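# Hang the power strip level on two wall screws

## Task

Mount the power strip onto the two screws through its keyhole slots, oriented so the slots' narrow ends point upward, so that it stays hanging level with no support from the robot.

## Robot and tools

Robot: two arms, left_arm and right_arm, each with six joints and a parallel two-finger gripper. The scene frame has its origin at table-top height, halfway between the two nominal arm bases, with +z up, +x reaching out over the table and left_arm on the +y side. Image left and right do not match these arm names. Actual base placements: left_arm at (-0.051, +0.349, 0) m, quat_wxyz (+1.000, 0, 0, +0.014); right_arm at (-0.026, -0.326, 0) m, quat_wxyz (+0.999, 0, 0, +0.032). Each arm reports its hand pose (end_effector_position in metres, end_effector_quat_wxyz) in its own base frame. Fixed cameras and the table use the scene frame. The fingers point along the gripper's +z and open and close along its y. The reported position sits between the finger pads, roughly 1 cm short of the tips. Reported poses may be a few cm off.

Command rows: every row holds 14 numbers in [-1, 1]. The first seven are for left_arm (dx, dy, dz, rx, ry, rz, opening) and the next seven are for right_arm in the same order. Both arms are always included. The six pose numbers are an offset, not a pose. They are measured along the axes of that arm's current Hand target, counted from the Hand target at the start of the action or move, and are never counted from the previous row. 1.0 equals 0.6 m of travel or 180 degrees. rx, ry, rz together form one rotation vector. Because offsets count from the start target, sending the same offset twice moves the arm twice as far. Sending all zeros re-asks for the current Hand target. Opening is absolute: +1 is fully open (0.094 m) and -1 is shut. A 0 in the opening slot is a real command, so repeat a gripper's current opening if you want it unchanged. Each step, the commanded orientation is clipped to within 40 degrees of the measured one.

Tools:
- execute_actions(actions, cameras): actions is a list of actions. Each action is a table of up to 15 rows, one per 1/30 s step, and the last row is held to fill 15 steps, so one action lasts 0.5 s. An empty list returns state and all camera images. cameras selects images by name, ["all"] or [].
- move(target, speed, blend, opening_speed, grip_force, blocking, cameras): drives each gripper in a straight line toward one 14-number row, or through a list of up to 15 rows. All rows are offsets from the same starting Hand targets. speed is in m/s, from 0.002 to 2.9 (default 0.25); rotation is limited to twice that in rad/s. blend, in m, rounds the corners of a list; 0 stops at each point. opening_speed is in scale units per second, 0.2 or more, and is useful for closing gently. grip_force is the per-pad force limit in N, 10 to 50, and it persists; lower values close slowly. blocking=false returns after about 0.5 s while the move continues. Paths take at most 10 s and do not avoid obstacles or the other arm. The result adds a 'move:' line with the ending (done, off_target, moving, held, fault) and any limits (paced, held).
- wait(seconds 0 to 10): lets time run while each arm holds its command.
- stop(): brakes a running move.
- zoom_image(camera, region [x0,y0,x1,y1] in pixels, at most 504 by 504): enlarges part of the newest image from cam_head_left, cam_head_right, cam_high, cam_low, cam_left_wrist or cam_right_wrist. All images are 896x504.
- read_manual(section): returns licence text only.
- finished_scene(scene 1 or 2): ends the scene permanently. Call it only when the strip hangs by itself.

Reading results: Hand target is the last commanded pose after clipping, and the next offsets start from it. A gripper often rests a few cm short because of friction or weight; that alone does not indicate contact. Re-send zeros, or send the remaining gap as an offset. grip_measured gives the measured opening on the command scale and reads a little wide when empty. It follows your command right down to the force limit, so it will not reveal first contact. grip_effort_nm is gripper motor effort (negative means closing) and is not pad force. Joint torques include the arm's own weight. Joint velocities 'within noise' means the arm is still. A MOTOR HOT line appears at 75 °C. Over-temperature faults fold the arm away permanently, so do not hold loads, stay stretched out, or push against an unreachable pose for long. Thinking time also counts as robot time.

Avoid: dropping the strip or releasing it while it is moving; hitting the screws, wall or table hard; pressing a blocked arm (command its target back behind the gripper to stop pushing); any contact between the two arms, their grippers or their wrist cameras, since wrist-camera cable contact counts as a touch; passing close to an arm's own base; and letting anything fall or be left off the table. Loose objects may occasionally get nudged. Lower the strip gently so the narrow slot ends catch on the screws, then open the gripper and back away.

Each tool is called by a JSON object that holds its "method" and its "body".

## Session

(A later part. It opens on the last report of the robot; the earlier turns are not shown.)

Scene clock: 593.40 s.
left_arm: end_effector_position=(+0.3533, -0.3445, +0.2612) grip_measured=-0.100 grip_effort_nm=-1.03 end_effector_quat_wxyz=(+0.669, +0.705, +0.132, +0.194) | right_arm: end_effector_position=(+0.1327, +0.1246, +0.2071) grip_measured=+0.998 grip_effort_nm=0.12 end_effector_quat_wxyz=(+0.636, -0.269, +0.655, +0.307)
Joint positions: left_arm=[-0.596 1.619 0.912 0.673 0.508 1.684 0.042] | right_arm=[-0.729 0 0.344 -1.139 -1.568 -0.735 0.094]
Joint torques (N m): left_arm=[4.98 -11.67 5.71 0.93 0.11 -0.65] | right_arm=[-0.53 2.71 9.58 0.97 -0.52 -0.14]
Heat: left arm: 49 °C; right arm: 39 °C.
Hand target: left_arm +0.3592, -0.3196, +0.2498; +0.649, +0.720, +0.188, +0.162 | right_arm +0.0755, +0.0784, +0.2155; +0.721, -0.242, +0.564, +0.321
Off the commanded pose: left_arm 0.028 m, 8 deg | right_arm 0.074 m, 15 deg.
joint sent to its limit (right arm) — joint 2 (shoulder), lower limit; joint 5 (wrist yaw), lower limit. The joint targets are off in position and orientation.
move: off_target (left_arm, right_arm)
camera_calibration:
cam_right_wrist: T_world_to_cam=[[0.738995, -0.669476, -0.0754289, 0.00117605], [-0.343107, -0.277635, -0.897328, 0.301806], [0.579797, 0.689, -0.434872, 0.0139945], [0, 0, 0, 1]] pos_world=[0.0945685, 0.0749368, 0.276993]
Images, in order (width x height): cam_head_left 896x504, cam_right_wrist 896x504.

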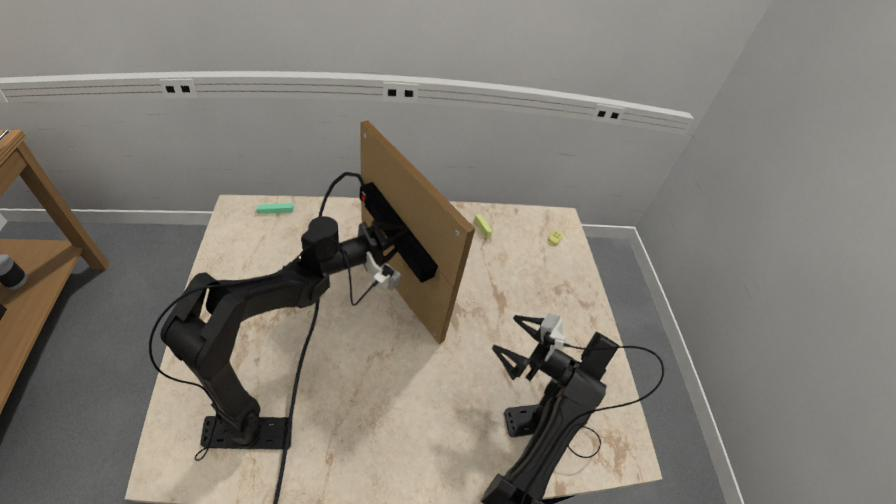

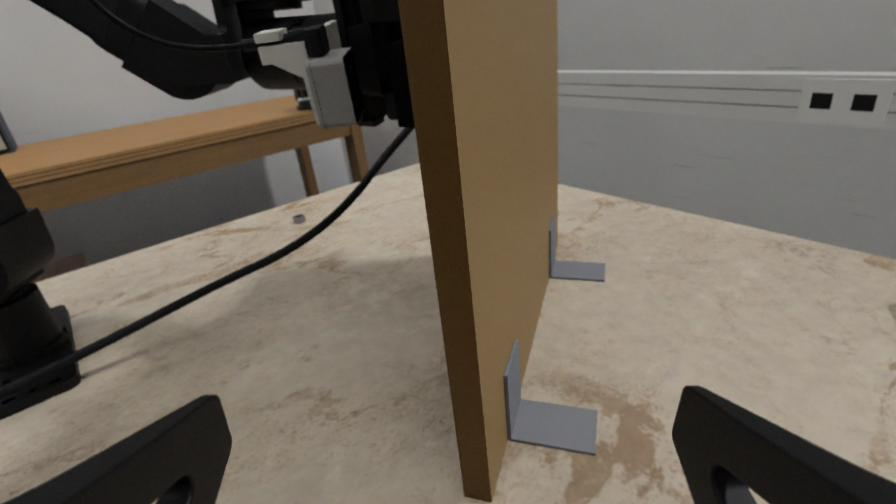

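{"method": "move", "body": {"target": [0,0,0,0,0,0,-0.2,-0.2,0.26,0.16,-0.02,0,0,1], "speed": 0.3, "cameras": ["cam_right_wrist","cam_head_left"]}}

Scene clock: 597.07 s.
left_arm: end_effector_position=(+0.3533, -0.3445, +0.2612) grip_measured=-0.100 grip_effort_nm=-1.03 end_effector_quat_wxyz=(+0.669, +0.705, +0.132, +0.194) | right_arm: end_effector_position=(+0.0001, +0.2325, +0.3533) grip_measured=+0.998 grip_effort_nm=0.12 end_effector_quat_wxyz=(+0.646, -0.323, +0.628, +0.289)
Joint positions: left_arm=[-0.596 1.619 0.912 0.673 0.508 1.684 0.042] | right_arm=[-0.677 0.032 1.232 -1.548 -1.573 -0.401 0.094]
Joint torques (N m): left_arm=[5 -11.69 5.72 0.93 0.11 -0.65] | right_arm=[-0.38 10.29 2.4 1.2 -0.25 0.09]
Heat: left arm: 49 °C; right arm: 39 °C.
Hand target: left_arm +0.3592, -0.3196, +0.2498; +0.649, +0.720, +0.188, +0.162 | right_arm +0.0051, +0.2295, +0.3575; +0.714, -0.264, +0.554, +0.338
Off the commanded pose: left_arm 0.028 m, 8 deg | right_arm 0.007 m, 15 deg.
shoulder posture changed (right arm): the wrist came as close to joint 1's axis as it can, and the arm is now in the other of its two shoulder postures.
joint sent to its limit (right arm) — joint 5 (wrist yaw), lower limit. The joint targets are off in orientation, not in position.
move: off_target (left_arm, right_arm)
camera_calibration:
cam_right_wrist: T_world_to_cam=[[0.777655, -0.627471, 0.0391563, 0.132129], [-0.244512, -0.359239, -0.900645, 0.437641], [0.579195, 0.690816, -0.432788, 0.0789215], [0, 0, 0, 1]] pos_world=[-0.041453, 0.185605, 0.423142]
Images, in order (width x height): cam_head_left 896x504, cam_right_wrist 896x504.

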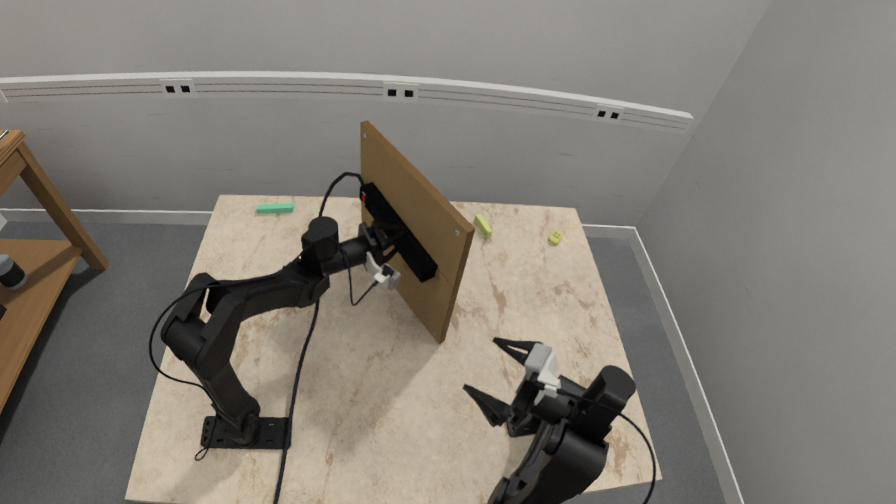

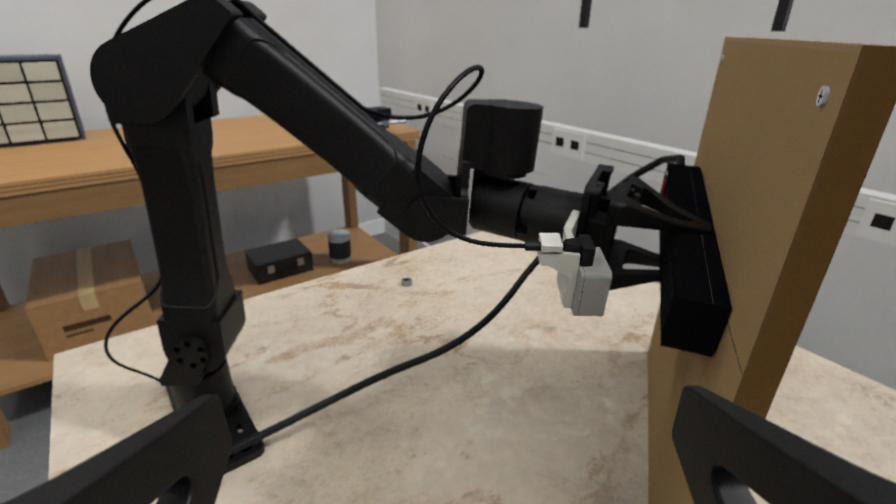

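Superb view.

{"method": "zoom_image", "body": {"camera": "cam_right_wrist", "region": [620, 130, 780, 370]}}

Scaled by 2.100 from the camera's 896x504 image, which has a finer 1280x720 frame.

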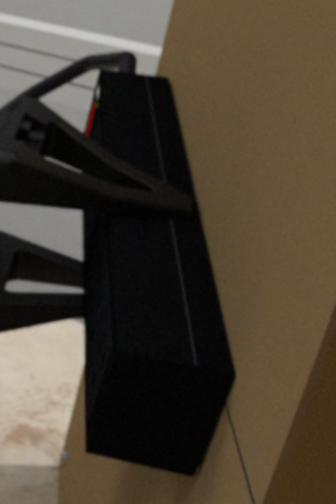

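{"method": "move", "body": {"target": [[0.01,0.08,0.035,-0.01,0,-0.02,-0.2,0,0,0,0,0,0,1],[0.02,0.12,0.02,-0.01,0,-0.05,-0.2,0,0,0,0,0,0,1]], "speed": 0.06, "cameras": ["cam_head_left","cam_right_wrist"]}}

{"method": "zoom_image", "body": {"camera": "cam_head_left", "region": [340, 180, 440, 280]}}

{"method": "zoom_image", "body": {"camera": "cam_right_wrist", "region": [620, 130, 780, 370]}}

Scene clock: 614.10 s.
left_arm: end_effector_position=(+0.3549, -0.3463, +0.2637) grip_measured=-0.085 grip_effort_nm=-1.03 end_effector_quat_wxyz=(+0.647, +0.737, +0.135, +0.141) | right_arm: end_effector_position=(+0.0001, +0.2325, +0.3533) grip_measured=+0.998 grip_effort_nm=0.12 end_effector_quat_wxyz=(+0.645, -0.321, +0.630, +0.291)
Joint positions: left_arm=[-0.568 1.615 1.026 0.441 0.601 1.688 0.043] | right_arm=[-0.677 0.032 1.232 -1.548 -1.573 -0.395 0.094]
Joint torques (N m): left_arm=[3.63 -12.34 16.62 1.28 -0.49 -2.19] | right_arm=[-0.4 10.26 2.3 1.29 -0.27 0.1]
Heat: left arm: 48 °C; right arm: 38 °C.
Hand target: left_arm +0.3798, -0.3305, +0.3201; +0.671, +0.692, +0.241, +0.113 | right_arm +0.0051, +0.2295, +0.3575; +0.714, -0.264, +0.554, +0.338
Off the commanded pose: left_arm 0.064 m, 14 deg | right_arm 0.007 m, 14 deg.
joint sent to its limit (right arm) — joint 5 (wrist yaw), lower limit. The joint targets are off in orientation, not in position.
move: off_target (left_arm, right_arm)
camera_calibration:
cam_right_wrist: T_world_to_cam=[[0.777809, -0.627645, 0.032795, 0.134445], [-0.248987, -0.355628, -0.900852, 0.436839], [0.577078, 0.692525, -0.432886, 0.0785915], [0, 0, 0, 1]] pos_world=[-0.0411583, 0.185309, 0.423139]
Images, in order (width x height): cam_head_left 896x504, cam_right_wrist 896x504.

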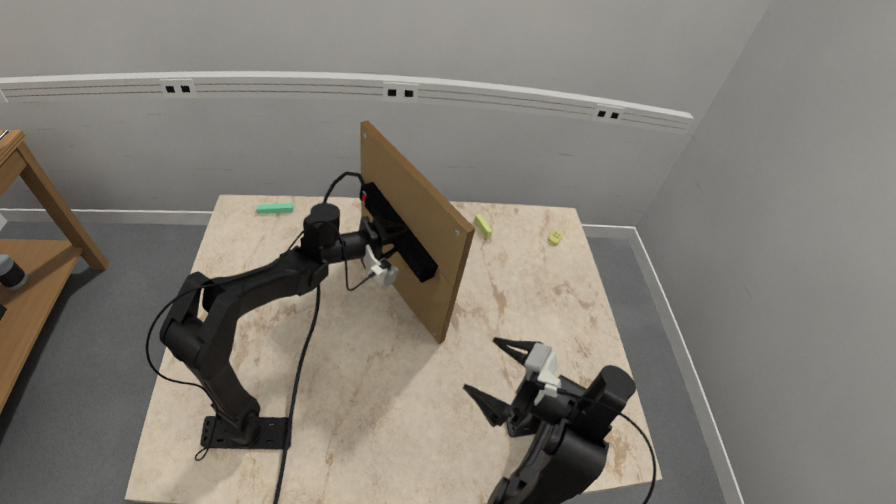

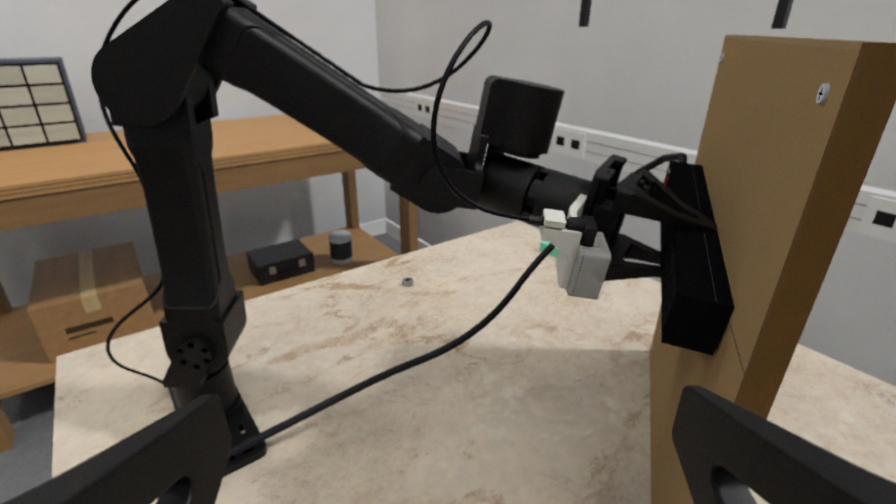

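Scaled by 5.040 from the camera's 896x504 image, which has a finer 1280x720 frame.

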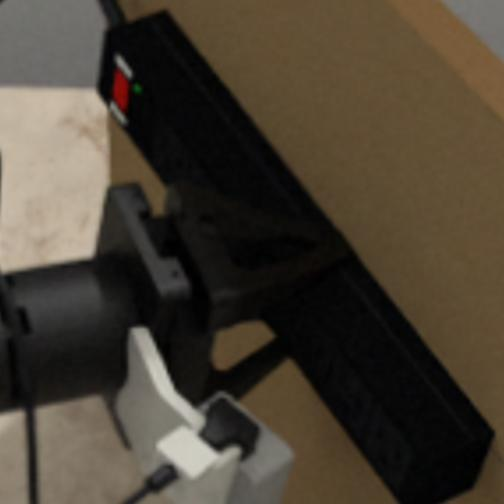

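Scaled by 2.100 from the camera's 896x504 image, which has a finer 1280x720 frame.

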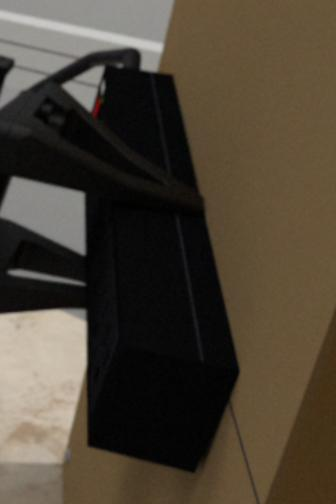

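{"method": "move", "body": {"target": [[0,-0.06,-0.035,0,0,0.04,-0.2,0,0,0,0,0,0,1],[0,-0.06,-0.035,0,0,0.04,0.1,0,0,0,0,0,0,1]], "speed": 0.06, "opening_speed": 0.25, "cameras": ["cam_head_left","cam_right_wrist"]}}

{"method": "zoom_image", "body": {"camera": "cam_head_left", "region": [340, 180, 440, 280]}}

{"method": "zoom_image", "body": {"camera": "cam_right_wrist", "region": [620, 130, 780, 370]}}

Scene clock: 622.60 s.
left_arm: end_effector_position=(+0.3600, -0.3226, +0.2653) grip_measured=+0.099 grip_effort_nm=0.08 end_effector_quat_wxyz=(+0.648, +0.723, +0.197, +0.132) | right_arm: end_effector_position=(+0.0001, +0.2325, +0.3533) grip_measured=+0.998 grip_effort_nm=0.12 end_effector_quat_wxyz=(+0.645, -0.321, +0.630, +0.291)
Joint positions: left_arm=[-0.531 1.556 0.974 0.434 0.568 1.586 0.052] | right_arm=[-0.677 0.032 1.232 -1.548 -1.573 -0.395 0.094]
Joint torques (N m): left_arm=[1.5 -10.29 7.8 2.15 -0.13 -0.11] | right_arm=[-0.42 9.94 2.26 1.28 -0.26 0.08]
Heat: left arm: 49 °C; right arm: 38 °C.
Hand target: left_arm +0.3632, -0.3127, +0.2863; +0.662, +0.706, +0.197, +0.155 | right_arm +0.0051, +0.2295, +0.3575; +0.714, -0.264, +0.554, +0.338
Off the commanded pose: left_arm 0.023 m, 4 deg | right_arm 0.007 m, 14 deg.
joint sent to its limit (right arm) — joint 5 (wrist yaw), lower limit. The joint targets are off in orientation, not in position.
move: off_target (left_arm, right_arm); target 2's new opening was sent with left_arm's hand 0.041 m and 8 deg from that target
camera_calibration:
cam_right_wrist: T_world_to_cam=[[0.777809, -0.627645, 0.032795, 0.134445], [-0.248987, -0.355628, -0.900852, 0.436839], [0.577078, 0.692525, -0.432886, 0.0785915], [0, 0, 0, 1]] pos_world=[-0.0411583, 0.185309, 0.423139]
Images, in order (width x height): cam_head_left 896x504, cam_right_wrist 896x504.

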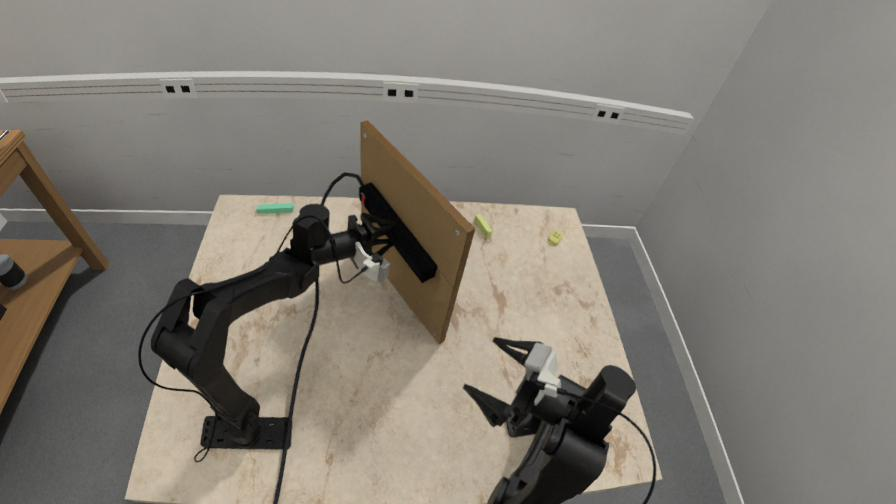

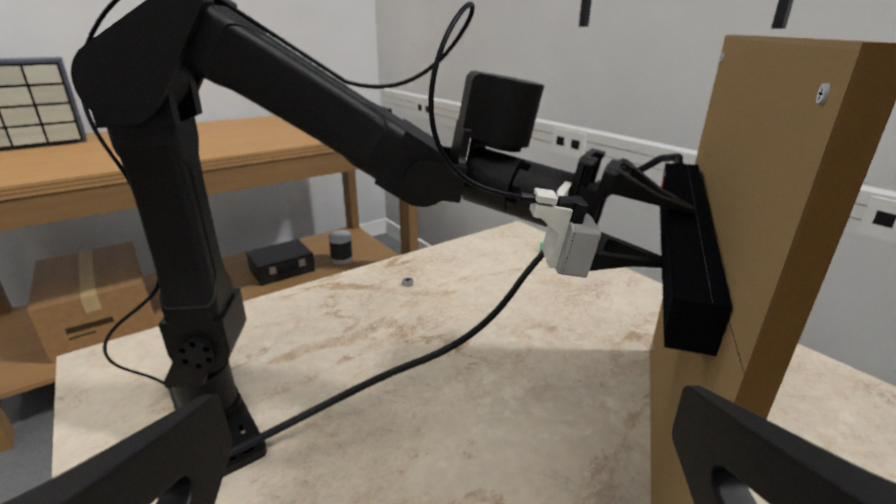

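Scaled by 5.040 from the camera's 896x504 image, which has a finer 1280x720 frame.

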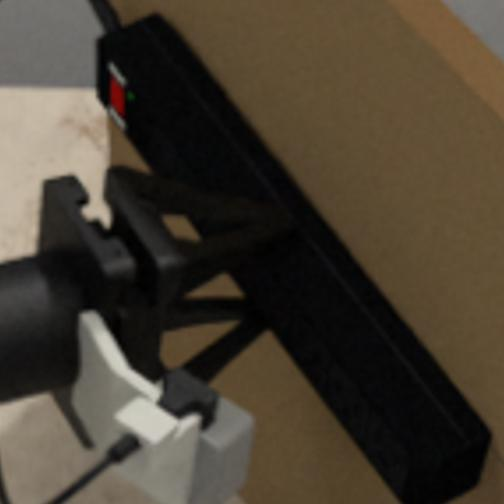

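Scaled by 2.100 from the camera's 896x504 image, which has a finer 1280x720 frame.

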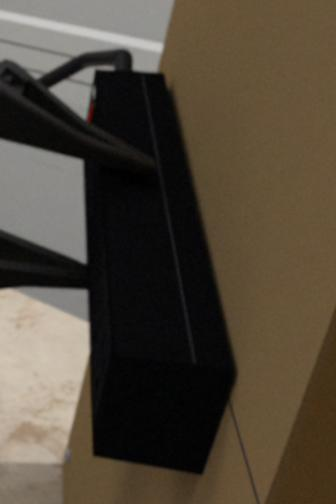

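{"method": "move", "body": {"target": [[0,0,0,0,0,0,0.9,0,0,0,0,0,0,1],[0.1,0.0,0.012,0,0,0,0.9,0,0,0,0,0,0,1],[0.1,-0.06,0.012,0,0,0,0.9,0,0,0,0,0,0,1]], "speed": 0.08, "opening_speed": 0.6, "cameras": ["cam_head_left","cam_right_wrist"]}}

{"method": "zoom_image", "body": {"camera": "cam_head_left", "region": [340, 180, 440, 280]}}

{"method": "zoom_image", "body": {"camera": "cam_right_wrist", "region": [620, 130, 780, 370]}}

Scene clock: 630.97 s.
left_arm: end_effector_position=(+0.4161, -0.2901, +0.2594) grip_measured=+0.898 grip_effort_nm=0.10 end_effector_quat_wxyz=(+0.668, +0.700, +0.189, +0.165) | right_arm: end_effector_position=(+0.0001, +0.2325, +0.3533) grip_measured=+0.998 grip_effort_nm=0.12 end_effector_quat_wxyz=(+0.645, -0.321, +0.630, +0.291)
Joint positions: left_arm=[-0.386 1.706 1.03 0.609 0.678 1.592 0.089] | right_arm=[-0.677 0.032 1.232 -1.548 -1.573 -0.395 0.094]
Joint torques (N m): left_arm=[0.51 -7.28 6.76 1.78 0.09 -0.03] | right_arm=[-0.24 10.1 2.33 1.24 -0.28 0.08]
Heat: left arm: 50 °C; right arm: 38 °C.
Hand target: left_arm +0.4165, -0.2884, +0.2472; +0.662, +0.706, +0.197, +0.155 | right_arm +0.0051, +0.2295, +0.3575; +0.714, -0.264, +0.554, +0.338
Off the commanded pose: left_arm 0.012 m, 2 deg | right_arm 0.007 m, 14 deg.
joint sent to its limit (right arm) — joint 5 (wrist yaw), lower limit. The joint targets are off in orientation, not in position.
move: off_target (left_arm, right_arm)
camera_calibration:
cam_right_wrist: T_world_to_cam=[[0.777809, -0.627645, 0.032795, 0.134445], [-0.248987, -0.355628, -0.900852, 0.436839], [0.577078, 0.692525, -0.432886, 0.0785915], [0, 0, 0, 1]] pos_world=[-0.0411583, 0.185309, 0.423139]
Images, in order (width x height): cam_head_left 896x504, cam_right_wrist 896x504.

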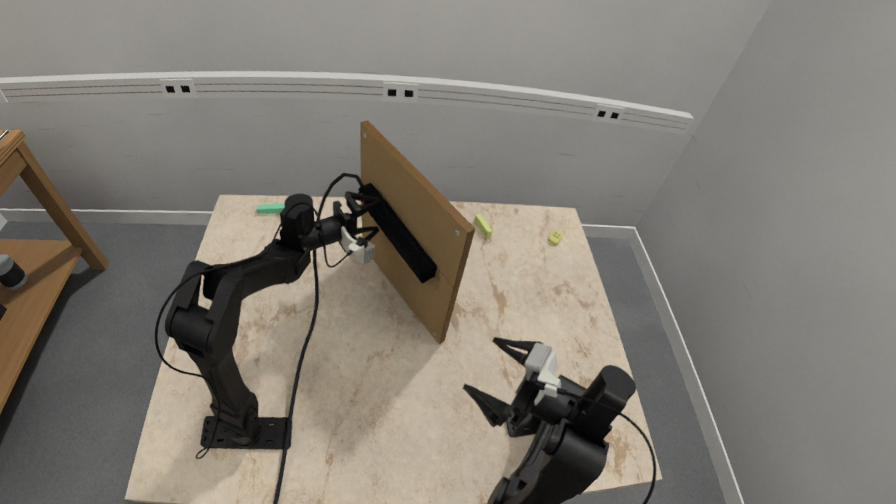

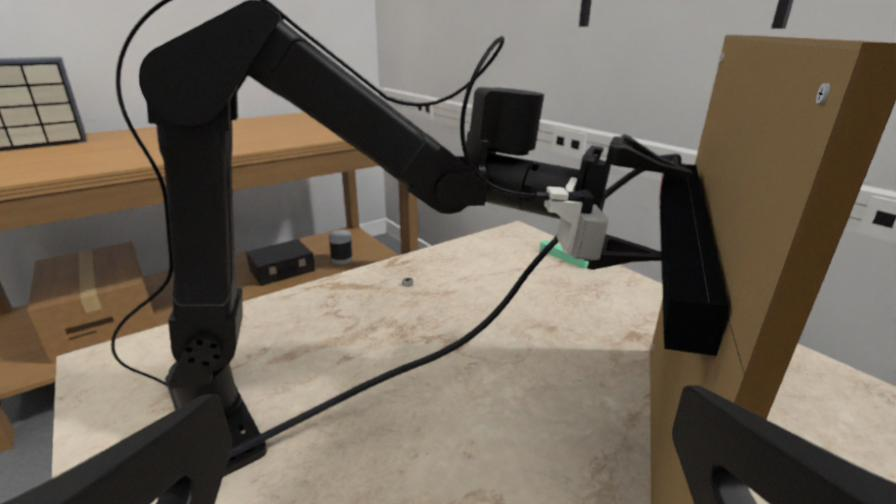

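Scaled by 5.040 from the camera's 896x504 image, which has a finer 1280x720 frame.

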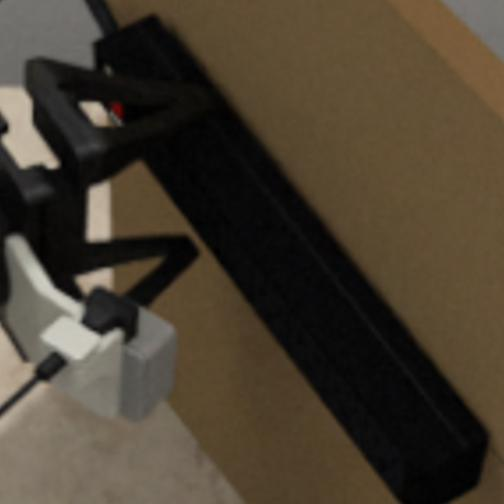

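Scaled by 2.100 from the camera's 896x504 image, which has a finer 1280x720 frame.

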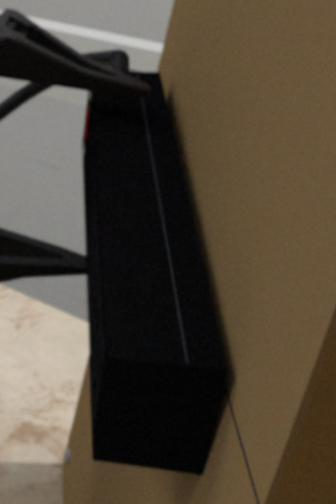

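{"method": "move", "body": {"target": [[0,0.05,0,0,0,0,0.9,0,0,0,0,0,0,1],[-0.0,0.05,0.03,0,0,0.0,0.9,0,0,0,0,0,0,1],[0,0.05,0.03,0,0,0,-0.2,0,0,0,0,0,0,1]], "speed": 0.08, "opening_speed": 0.5, "cameras": ["cam_head_left","cam_right_wrist"]}}

{"method": "zoom_image", "body": {"camera": "cam_head_left", "region": [340, 180, 440, 280]}}

{"method": "zoom_image", "body": {"camera": "cam_right_wrist", "region": [620, 130, 780, 370]}}

Scene clock: 639.53 s.
left_arm: end_effector_position=(+0.4246, -0.3021, +0.2692) grip_measured=+0.018 grip_effort_nm=-1.02 end_effector_quat_wxyz=(+0.656, +0.712, +0.197, +0.156) | right_arm: end_effector_position=(+0.0001, +0.2325, +0.3533) grip_measured=+0.998 grip_effort_nm=0.12 end_effector_quat_wxyz=(+0.645, -0.321, +0.630, +0.291)
Joint positions: left_arm=[-0.407 1.725 1.137 0.473 0.657 1.604 0.048] | right_arm=[-0.677 0.032 1.232 -1.548 -1.573 -0.395 0.094]
Joint torques (N m): left_arm=[-0.5 -7.86 9.81 1.93 0 -0.17] | right_arm=[-0.4 10.02 2.25 1.26 -0.26 0.11]
Heat: left arm: 51 °C; right arm: 37 °C.
Hand target: left_arm +0.4273, -0.3055, +0.2756; +0.662, +0.706, +0.197, +0.155 | right_arm +0.0051, +0.2295, +0.3575; +0.714, -0.264, +0.554, +0.338
Off the commanded pose: left_arm 0.008 m, 1 deg | right_arm 0.007 m, 14 deg.
joint sent to its limit (right arm) — joint 5 (wrist yaw), lower limit. The joint targets are off in orientation, not in position.
move: off_target (right_arm)
camera_calibration:
cam_right_wrist: T_world_to_cam=[[0.777809, -0.627645, 0.032795, 0.134445], [-0.248987, -0.355628, -0.900852, 0.436839], [0.577078, 0.692525, -0.432886, 0.0785915], [0, 0, 0, 1]] pos_world=[-0.0411583, 0.185309, 0.423139]
Images, in order (width x height): cam_head_left 896x504, cam_right_wrist 896x504.

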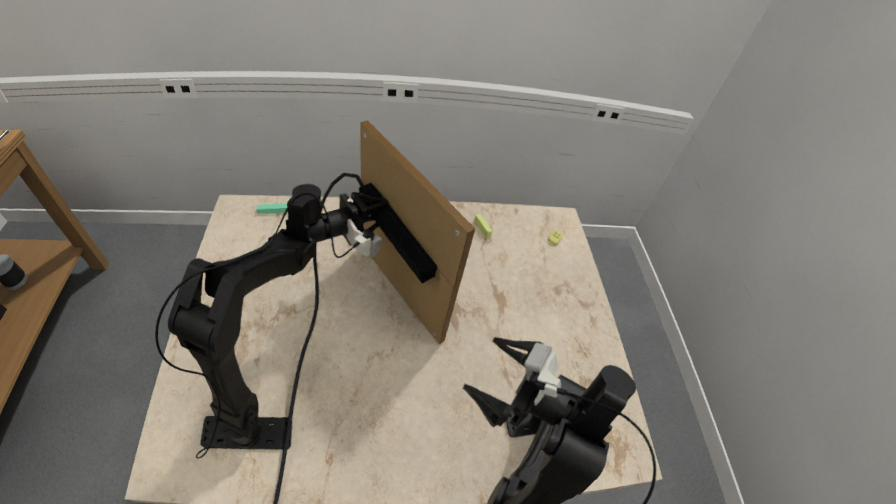

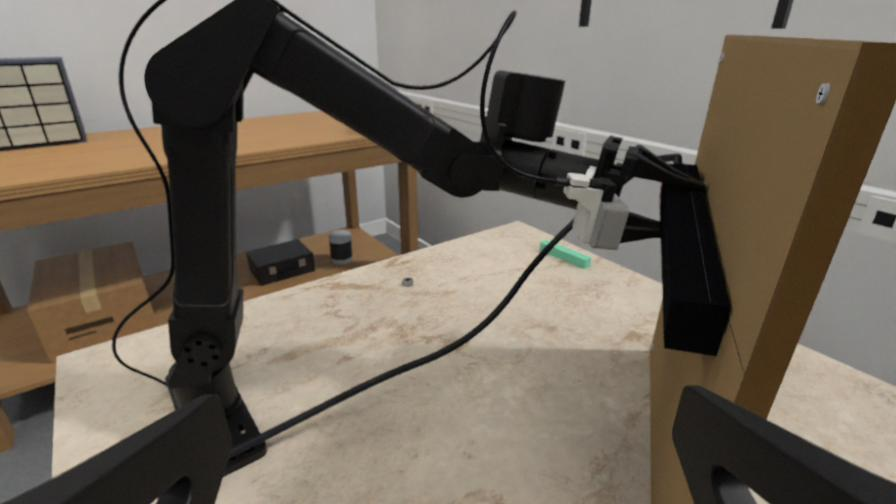

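Scaled by 5.040 from the camera's 896x504 image, which has a finer 1280x720 frame.

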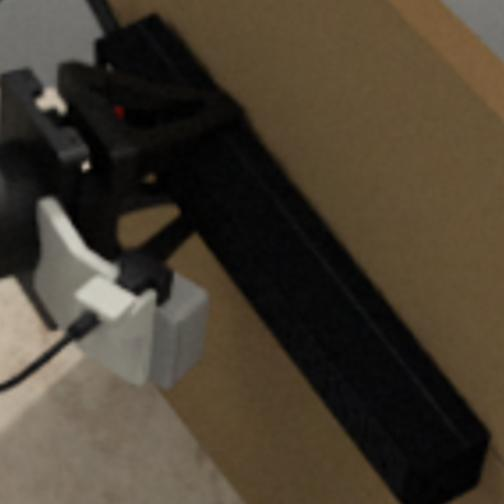

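Scaled by 2.100 from the camera's 896x504 image, which has a finer 1280x720 frame.

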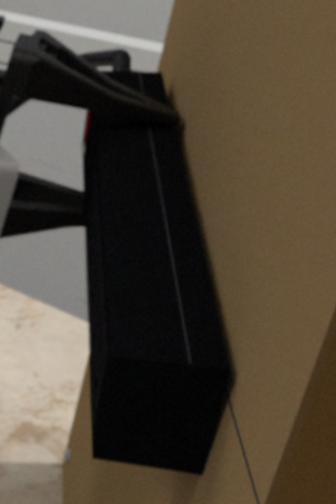

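{"method": "move", "body": {"target": [[0,0,0.03,0,0,0.0,-0.2,0,0,0,0,0,0,1],[0,-0.02,0.03,0,0,0.0,-0.2,0,0,0,0,0,0,1],[0,-0.04,0.03,0,0,0.0,-0.2,0,0,0,0,0,0,1]], "speed": 0.05, "cameras": ["cam_head_left","cam_right_wrist"]}}

{"method": "zoom_image", "body": {"camera": "cam_head_left", "region": [340, 180, 440, 280]}}

{"method": "zoom_image", "body": {"camera": "cam_right_wrist", "region": [620, 130, 780, 370]}}

Scene clock: 644.10 s.
left_arm: end_effector_position=(+0.4247, -0.3066, +0.2689) grip_measured=-0.009 grip_effort_nm=-1.03 end_effector_quat_wxyz=(+0.669, +0.706, +0.178, +0.151) | right_arm: end_effector_position=(+0.0001, +0.2325, +0.3533) grip_measured=+0.998 grip_effort_nm=0.12 end_effector_quat_wxyz=(+0.645, -0.321, +0.630, +0.291)
Joint positions: left_arm=[-0.405 1.755 1.138 0.539 0.696 1.595 0.047] | right_arm=[-0.677 0.032 1.232 -1.548 -1.573 -0.395 0.094]
Joint torques (N m): left_arm=[-3.4 -4.55 8.12 2.14 -0.66 -0.09] | right_arm=[-0.46 10.14 2.36 1.25 -0.26 0.12]
Heat: left arm: 52 °C; right arm: 37 °C.
Hand target: left_arm +0.4342, -0.3202, +0.2505; +0.662, +0.706, +0.197, +0.155 | right_arm +0.0051, +0.2295, +0.3575; +0.714, -0.264, +0.554, +0.338
Off the commanded pose: left_arm 0.025 m, 2 deg | right_arm 0.007 m, 14 deg.
joint sent to its limit (right arm) — joint 5 (wrist yaw), lower limit. The joint targets are off in orientation, not in position.
move: off_target (left_arm, right_arm)
camera_calibration:
cam_right_wrist: T_world_to_cam=[[0.777809, -0.627645, 0.032795, 0.134445], [-0.248987, -0.355628, -0.900852, 0.436839], [0.577078, 0.692525, -0.432886, 0.0785915], [0, 0, 0, 1]] pos_world=[-0.0411583, 0.185309, 0.423139]
Images, in order (width x height): cam_head_left 896x504, cam_right_wrist 896x504.

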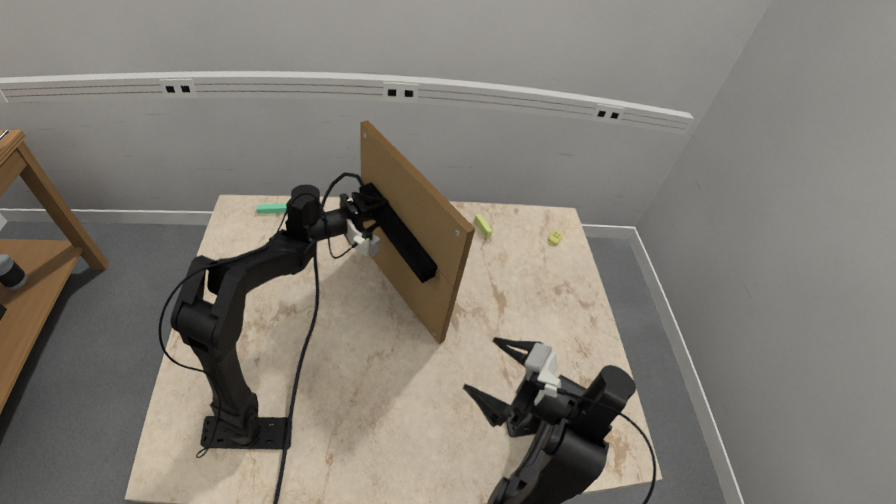

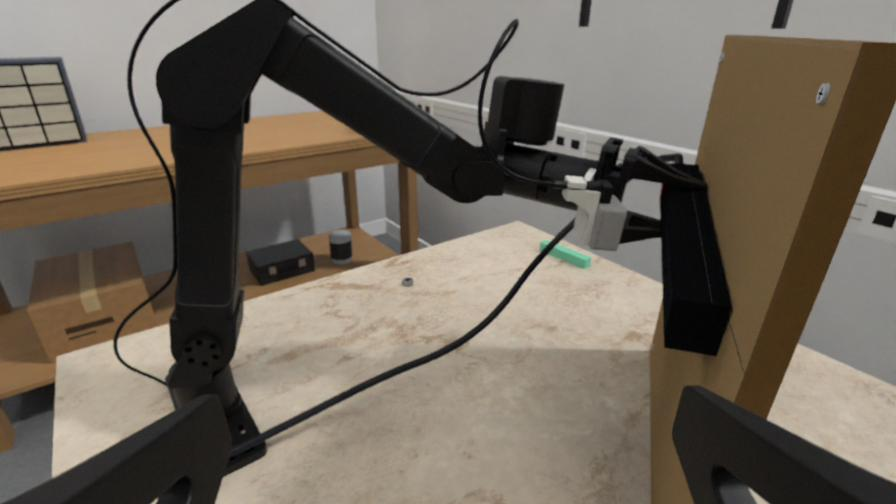

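Scaled by 5.040 from the camera's 896x504 image, which has a finer 1280x720 frame.

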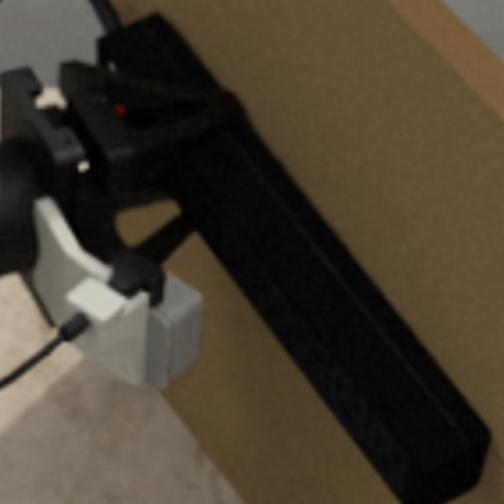

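Scaled by 2.100 from the camera's 896x504 image, which has a finer 1280x720 frame.

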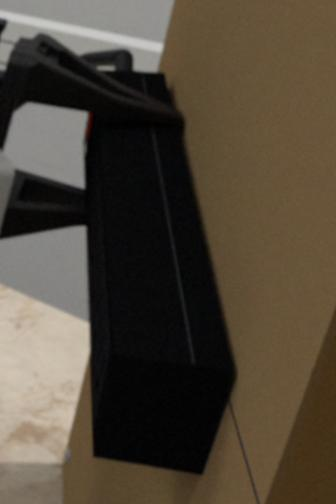

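{"method": "move", "body": {"target": [[0,-0.03,-0.02,0.01,0,0.0,-0.2,0,0,0,0,0,0,1],[0,-0.07,-0.02,0.02,0,-0.01,-0.2,0,0,0,0,0,0,1]], "speed": 0.05, "cameras": ["cam_head_left","cam_right_wrist"]}}

{"method": "zoom_image", "body": {"camera": "cam_head_left", "region": [340, 180, 440, 280]}}

{"method": "zoom_image", "body": {"camera": "cam_right_wrist", "region": [620, 130, 780, 370]}}

Scene clock: 649.80 s.
left_arm: end_effector_position=(+0.4230, -0.3039, +0.2667) grip_measured=-0.024 grip_effort_nm=-1.02 end_effector_quat_wxyz=(+0.683, +0.688, +0.168, +0.179) | right_arm: end_effector_position=(+0.0001, +0.2325, +0.3533) grip_measured=+0.998 grip_effort_nm=0.12 end_effector_quat_wxyz=(+0.645, -0.321, +0.630, +0.291)
Joint positions: left_arm=[-0.409 1.761 1.068 0.69 0.666 1.589 0.046] | right_arm=[-0.677 0.032 1.232 -1.548 -1.573 -0.395 0.094]
Joint torques (N m): left_arm=[-1.05 -5.19 4.81 0.94 -0.22 0.12] | right_arm=[-0.42 10.17 2.39 1.29 -0.29 0.11]
Heat: left arm: 52 °C; right arm: 37 °C.
Hand target: left_arm +0.4253, -0.3078, +0.2096; +0.642, +0.723, +0.213, +0.138 | right_arm +0.0051, +0.2295, +0.3575; +0.714, -0.264, +0.554, +0.338
Off the commanded pose: left_arm 0.057 m, 9 deg | right_arm 0.007 m, 14 deg.
joint sent to its limit (right arm) — joint 5 (wrist yaw), lower limit. The joint targets are off in orientation, not in position.
move: off_target (left_arm, right_arm)
camera_calibration:
cam_right_wrist: T_world_to_cam=[[0.777809, -0.627645, 0.032795, 0.134445], [-0.248987, -0.355628, -0.900852, 0.436839], [0.577078, 0.692525, -0.432886, 0.0785915], [0, 0, 0, 1]] pos_world=[-0.0411583, 0.185309, 0.423139]
Images, in order (width x height): cam_head_left 896x504, cam_right_wrist 896x504.

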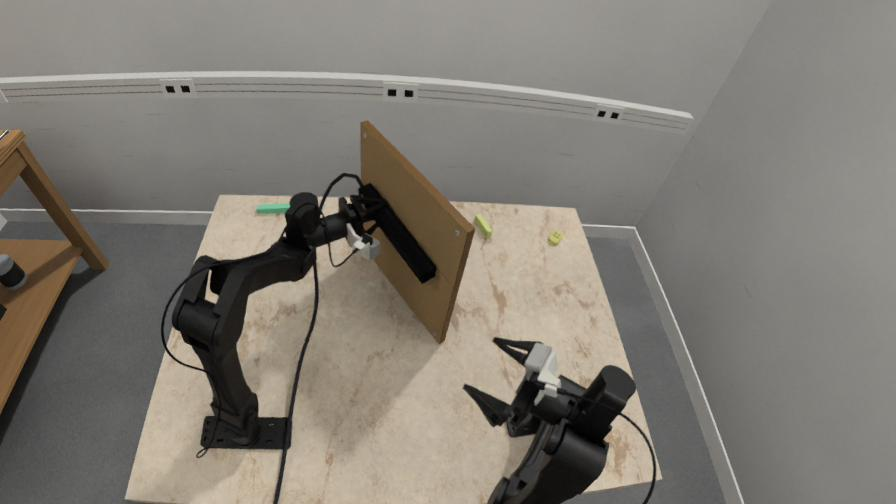

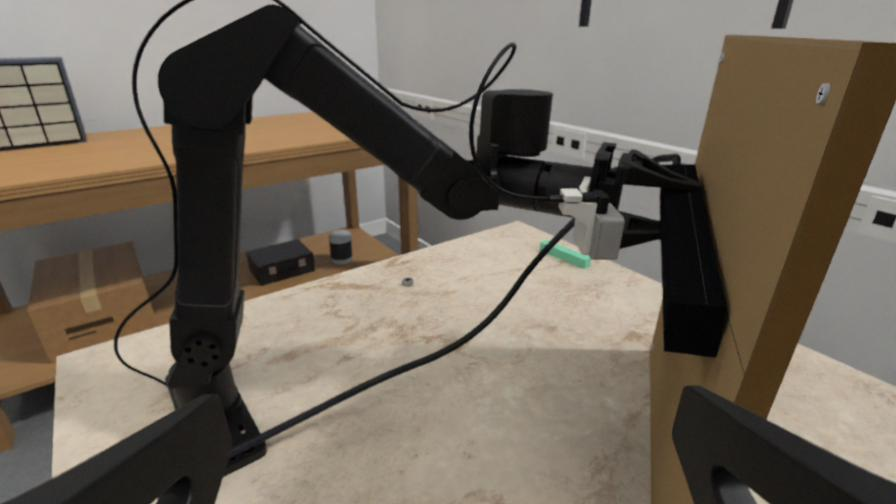

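Scaled by 5.040 from the camera's 896x504 image, which has a finer 1280x720 frame.

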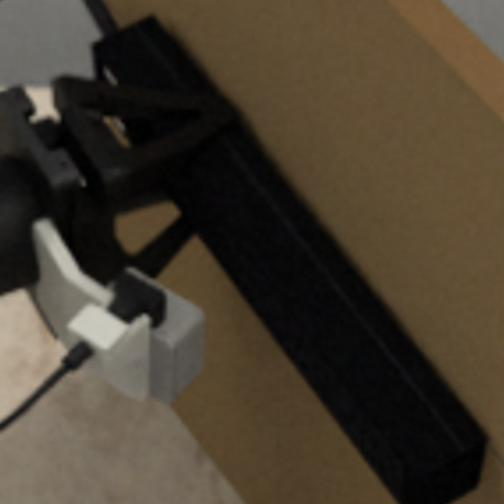

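Scaled by 2.100 from the camera's 896x504 image, which has a finer 1280x720 frame.

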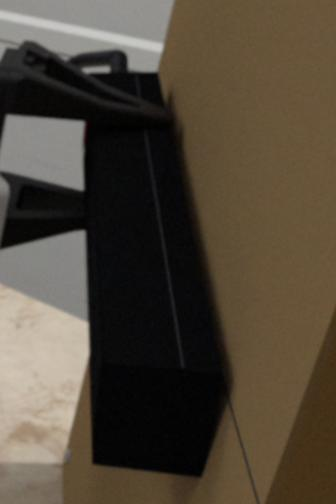

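{"method": "move", "body": {"target": [[0,0.04,-0.01,0,0,0.01,-0.2,0,0,0,0,0,0,1],[0,0.04,-0.05,0,0.01,0.01,-0.2,0,0,0,0,0,0,1],[0,0.02,-0.05,0,0.01,0.01,-0.2,0,0,0,0,0,0,1]], "speed": 0.06, "cameras": ["cam_head_left","cam_right_wrist"]}}

{"method": "zoom_image", "body": {"camera": "cam_head_left", "region": [340, 180, 440, 280]}}

{"method": "zoom_image", "body": {"camera": "cam_right_wrist", "region": [620, 130, 780, 370]}}

Scene clock: 659.13 s.
left_arm: end_effector_position=(+0.4236, -0.2992, +0.2673) grip_measured=-0.034 grip_effort_nm=-1.02 end_effector_quat_wxyz=(+0.672, +0.688, +0.180, +0.207) | right_arm: end_effector_position=(+0.0001, +0.2325, +0.3533) grip_measured=+0.998 grip_effort_nm=0.12 end_effector_quat_wxyz=(+0.645, -0.321, +0.630, +0.291)
Joint positions: left_arm=[-0.421 1.729 1.042 0.673 0.595 1.622 0.045] | right_arm=[-0.677 0.032 1.232 -1.548 -1.573 -0.395 0.094]
Joint torques (N m): left_arm=[3.22 -10.52 2.66 0.77 0.49 0.03] | right_arm=[-0.43 10.09 2.29 1.26 -0.24 0.07]
Heat: left arm: 50 °C; right arm: 37 °C.
Hand target: left_arm +0.4127, -0.2827, +0.2256; +0.636, +0.724, +0.212, +0.160 | right_arm +0.0051, +0.2295, +0.3575; +0.714, -0.264, +0.554, +0.338
Off the commanded pose: left_arm 0.046 m, 9 deg | right_arm 0.007 m, 14 deg.
joint sent to its limit (right arm) — joint 5 (wrist yaw), lower limit. The joint targets are off in orientation, not in position.
move: off_target (left_arm, right_arm)
camera_calibration:
cam_right_wrist: T_world_to_cam=[[0.777809, -0.627645, 0.032795, 0.134445], [-0.248987, -0.355628, -0.900852, 0.436839], [0.577078, 0.692525, -0.432886, 0.0785915], [0, 0, 0, 1]] pos_world=[-0.0411583, 0.185309, 0.423139]
Images, in order (width x height): cam_head_left 896x504, cam_right_wrist 896x504.

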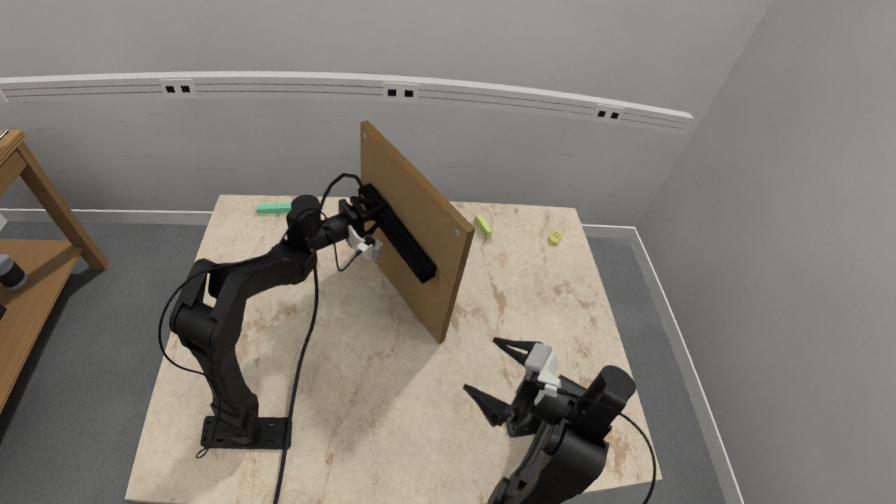

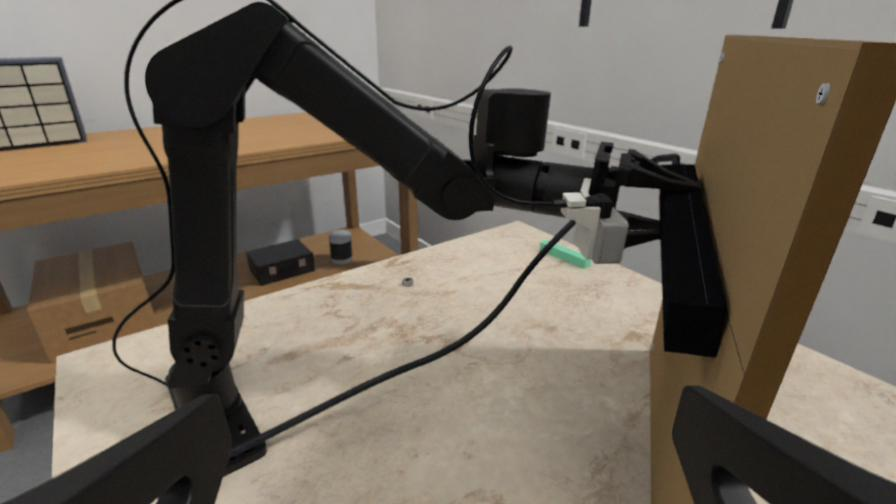

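Scaled by 5.040 from the camera's 896x504 image, which has a finer 1280x720 frame.

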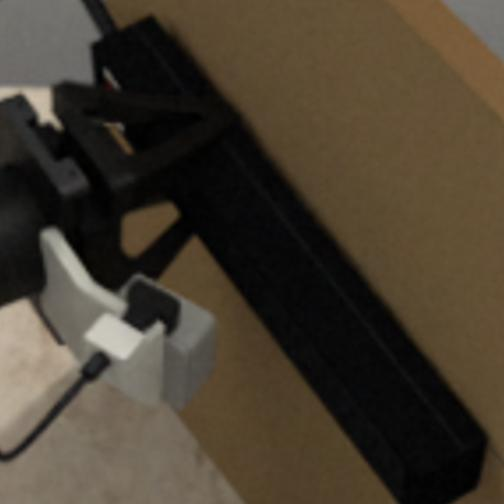

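Scaled by 2.100 from the camera's 896x504 image, which has a finer 1280x720 frame.

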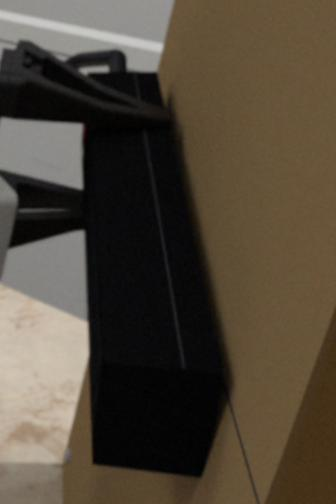

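{"method": "move", "body": {"target": [[0,0.06,-0.02,-0.01,0.01,0,-0.2,0,0,0,0,0,0,1],[0,0.06,-0.1,-0.01,0.02,0,-0.2,0,0,0,0,0,0,1]], "speed": 0.05, "cameras": ["cam_head_left","cam_right_wrist"]}}

{"method": "zoom_image", "body": {"camera": "cam_head_left", "region": [340, 180, 440, 280]}}

{"method": "zoom_image", "body": {"camera": "cam_right_wrist", "region": [620, 130, 780, 370]}}

Scene clock: 665.40 s.
left_arm: end_effector_position=(+0.3903, -0.2371, +0.2472) grip_measured=-0.079 grip_effort_nm=-1.03 end_effector_quat_wxyz=(+0.623, +0.721, +0.254, +0.167) | right_arm: end_effector_position=(+0.0001, +0.2325, +0.3533) grip_measured=+0.998 grip_effort_nm=0.12 end_effector_quat_wxyz=(+0.645, -0.321, +0.630, +0.291)
Joint positions: left_arm=[-0.305 1.492 0.89 0.388 0.655 1.625 0.043] | right_arm=[-0.677 0.032 1.232 -1.548 -1.573 -0.395 0.094]
Joint torques (N m): left_arm=[0.66 -9.37 7.86 2.24 0.24 0.04] | right_arm=[-0.35 10.1 2.26 1.25 -0.28 0.11]
Heat: left arm: 49 °C; right arm: 37 °C.
Hand target: left_arm +0.3864, -0.2350, +0.2695; +0.641, +0.709, +0.229, +0.186 | right_arm +0.0051, +0.2295, +0.3575; +0.714, -0.264, +0.554, +0.338
Off the commanded pose: left_arm 0.023 m, 4 deg | right_arm 0.007 m, 14 deg.
joint sent to its limit (right arm) — joint 5 (wrist yaw), lower limit. The joint targets are off in orientation, not in position.
move: off_target (left_arm, right_arm)
camera_calibration:
cam_right_wrist: T_world_to_cam=[[0.777809, -0.627645, 0.032795, 0.134445], [-0.248987, -0.355628, -0.900852, 0.436839], [0.577078, 0.692525, -0.432886, 0.0785915], [0, 0, 0, 1]] pos_world=[-0.0411583, 0.185309, 0.423139]
Images, in order (width x height): cam_head_left 896x504, cam_right_wrist 896x504.

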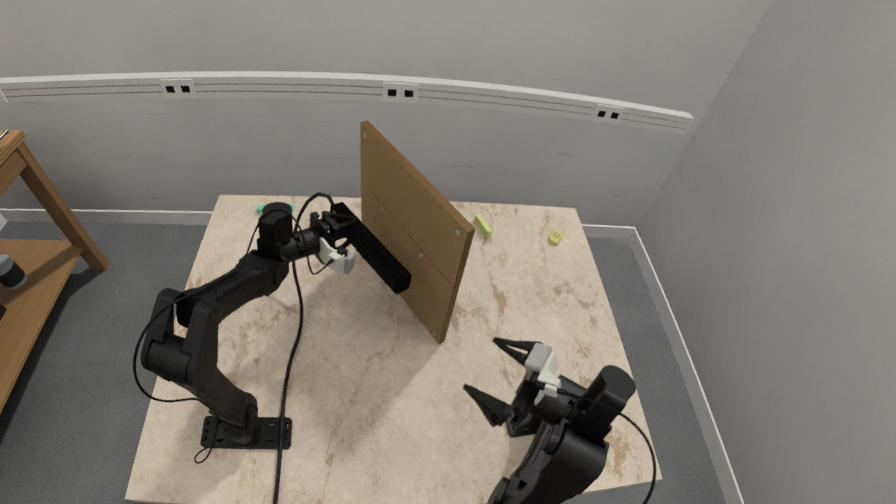

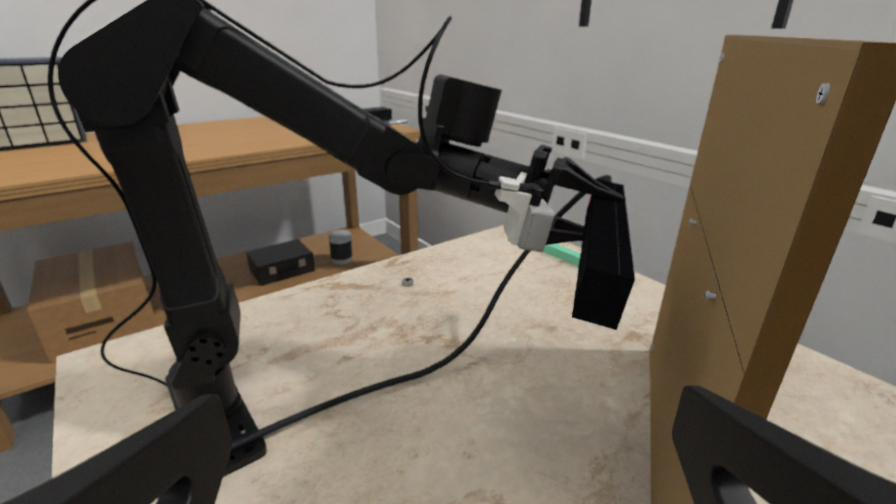

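Scaled by 5.040 from the camera's 896x504 image, which has a finer 1280x720 frame.

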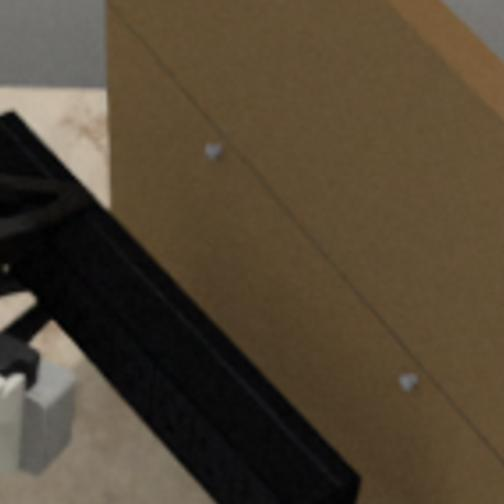

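Scaled by 2.100 from the camera's 896x504 image, which has a finer 1280x720 frame.

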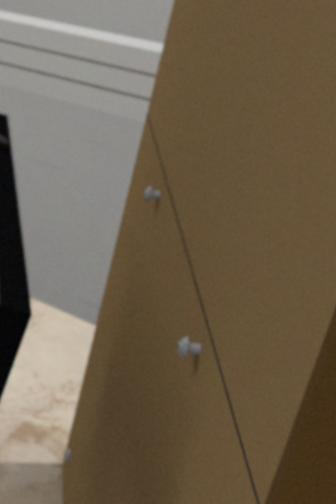

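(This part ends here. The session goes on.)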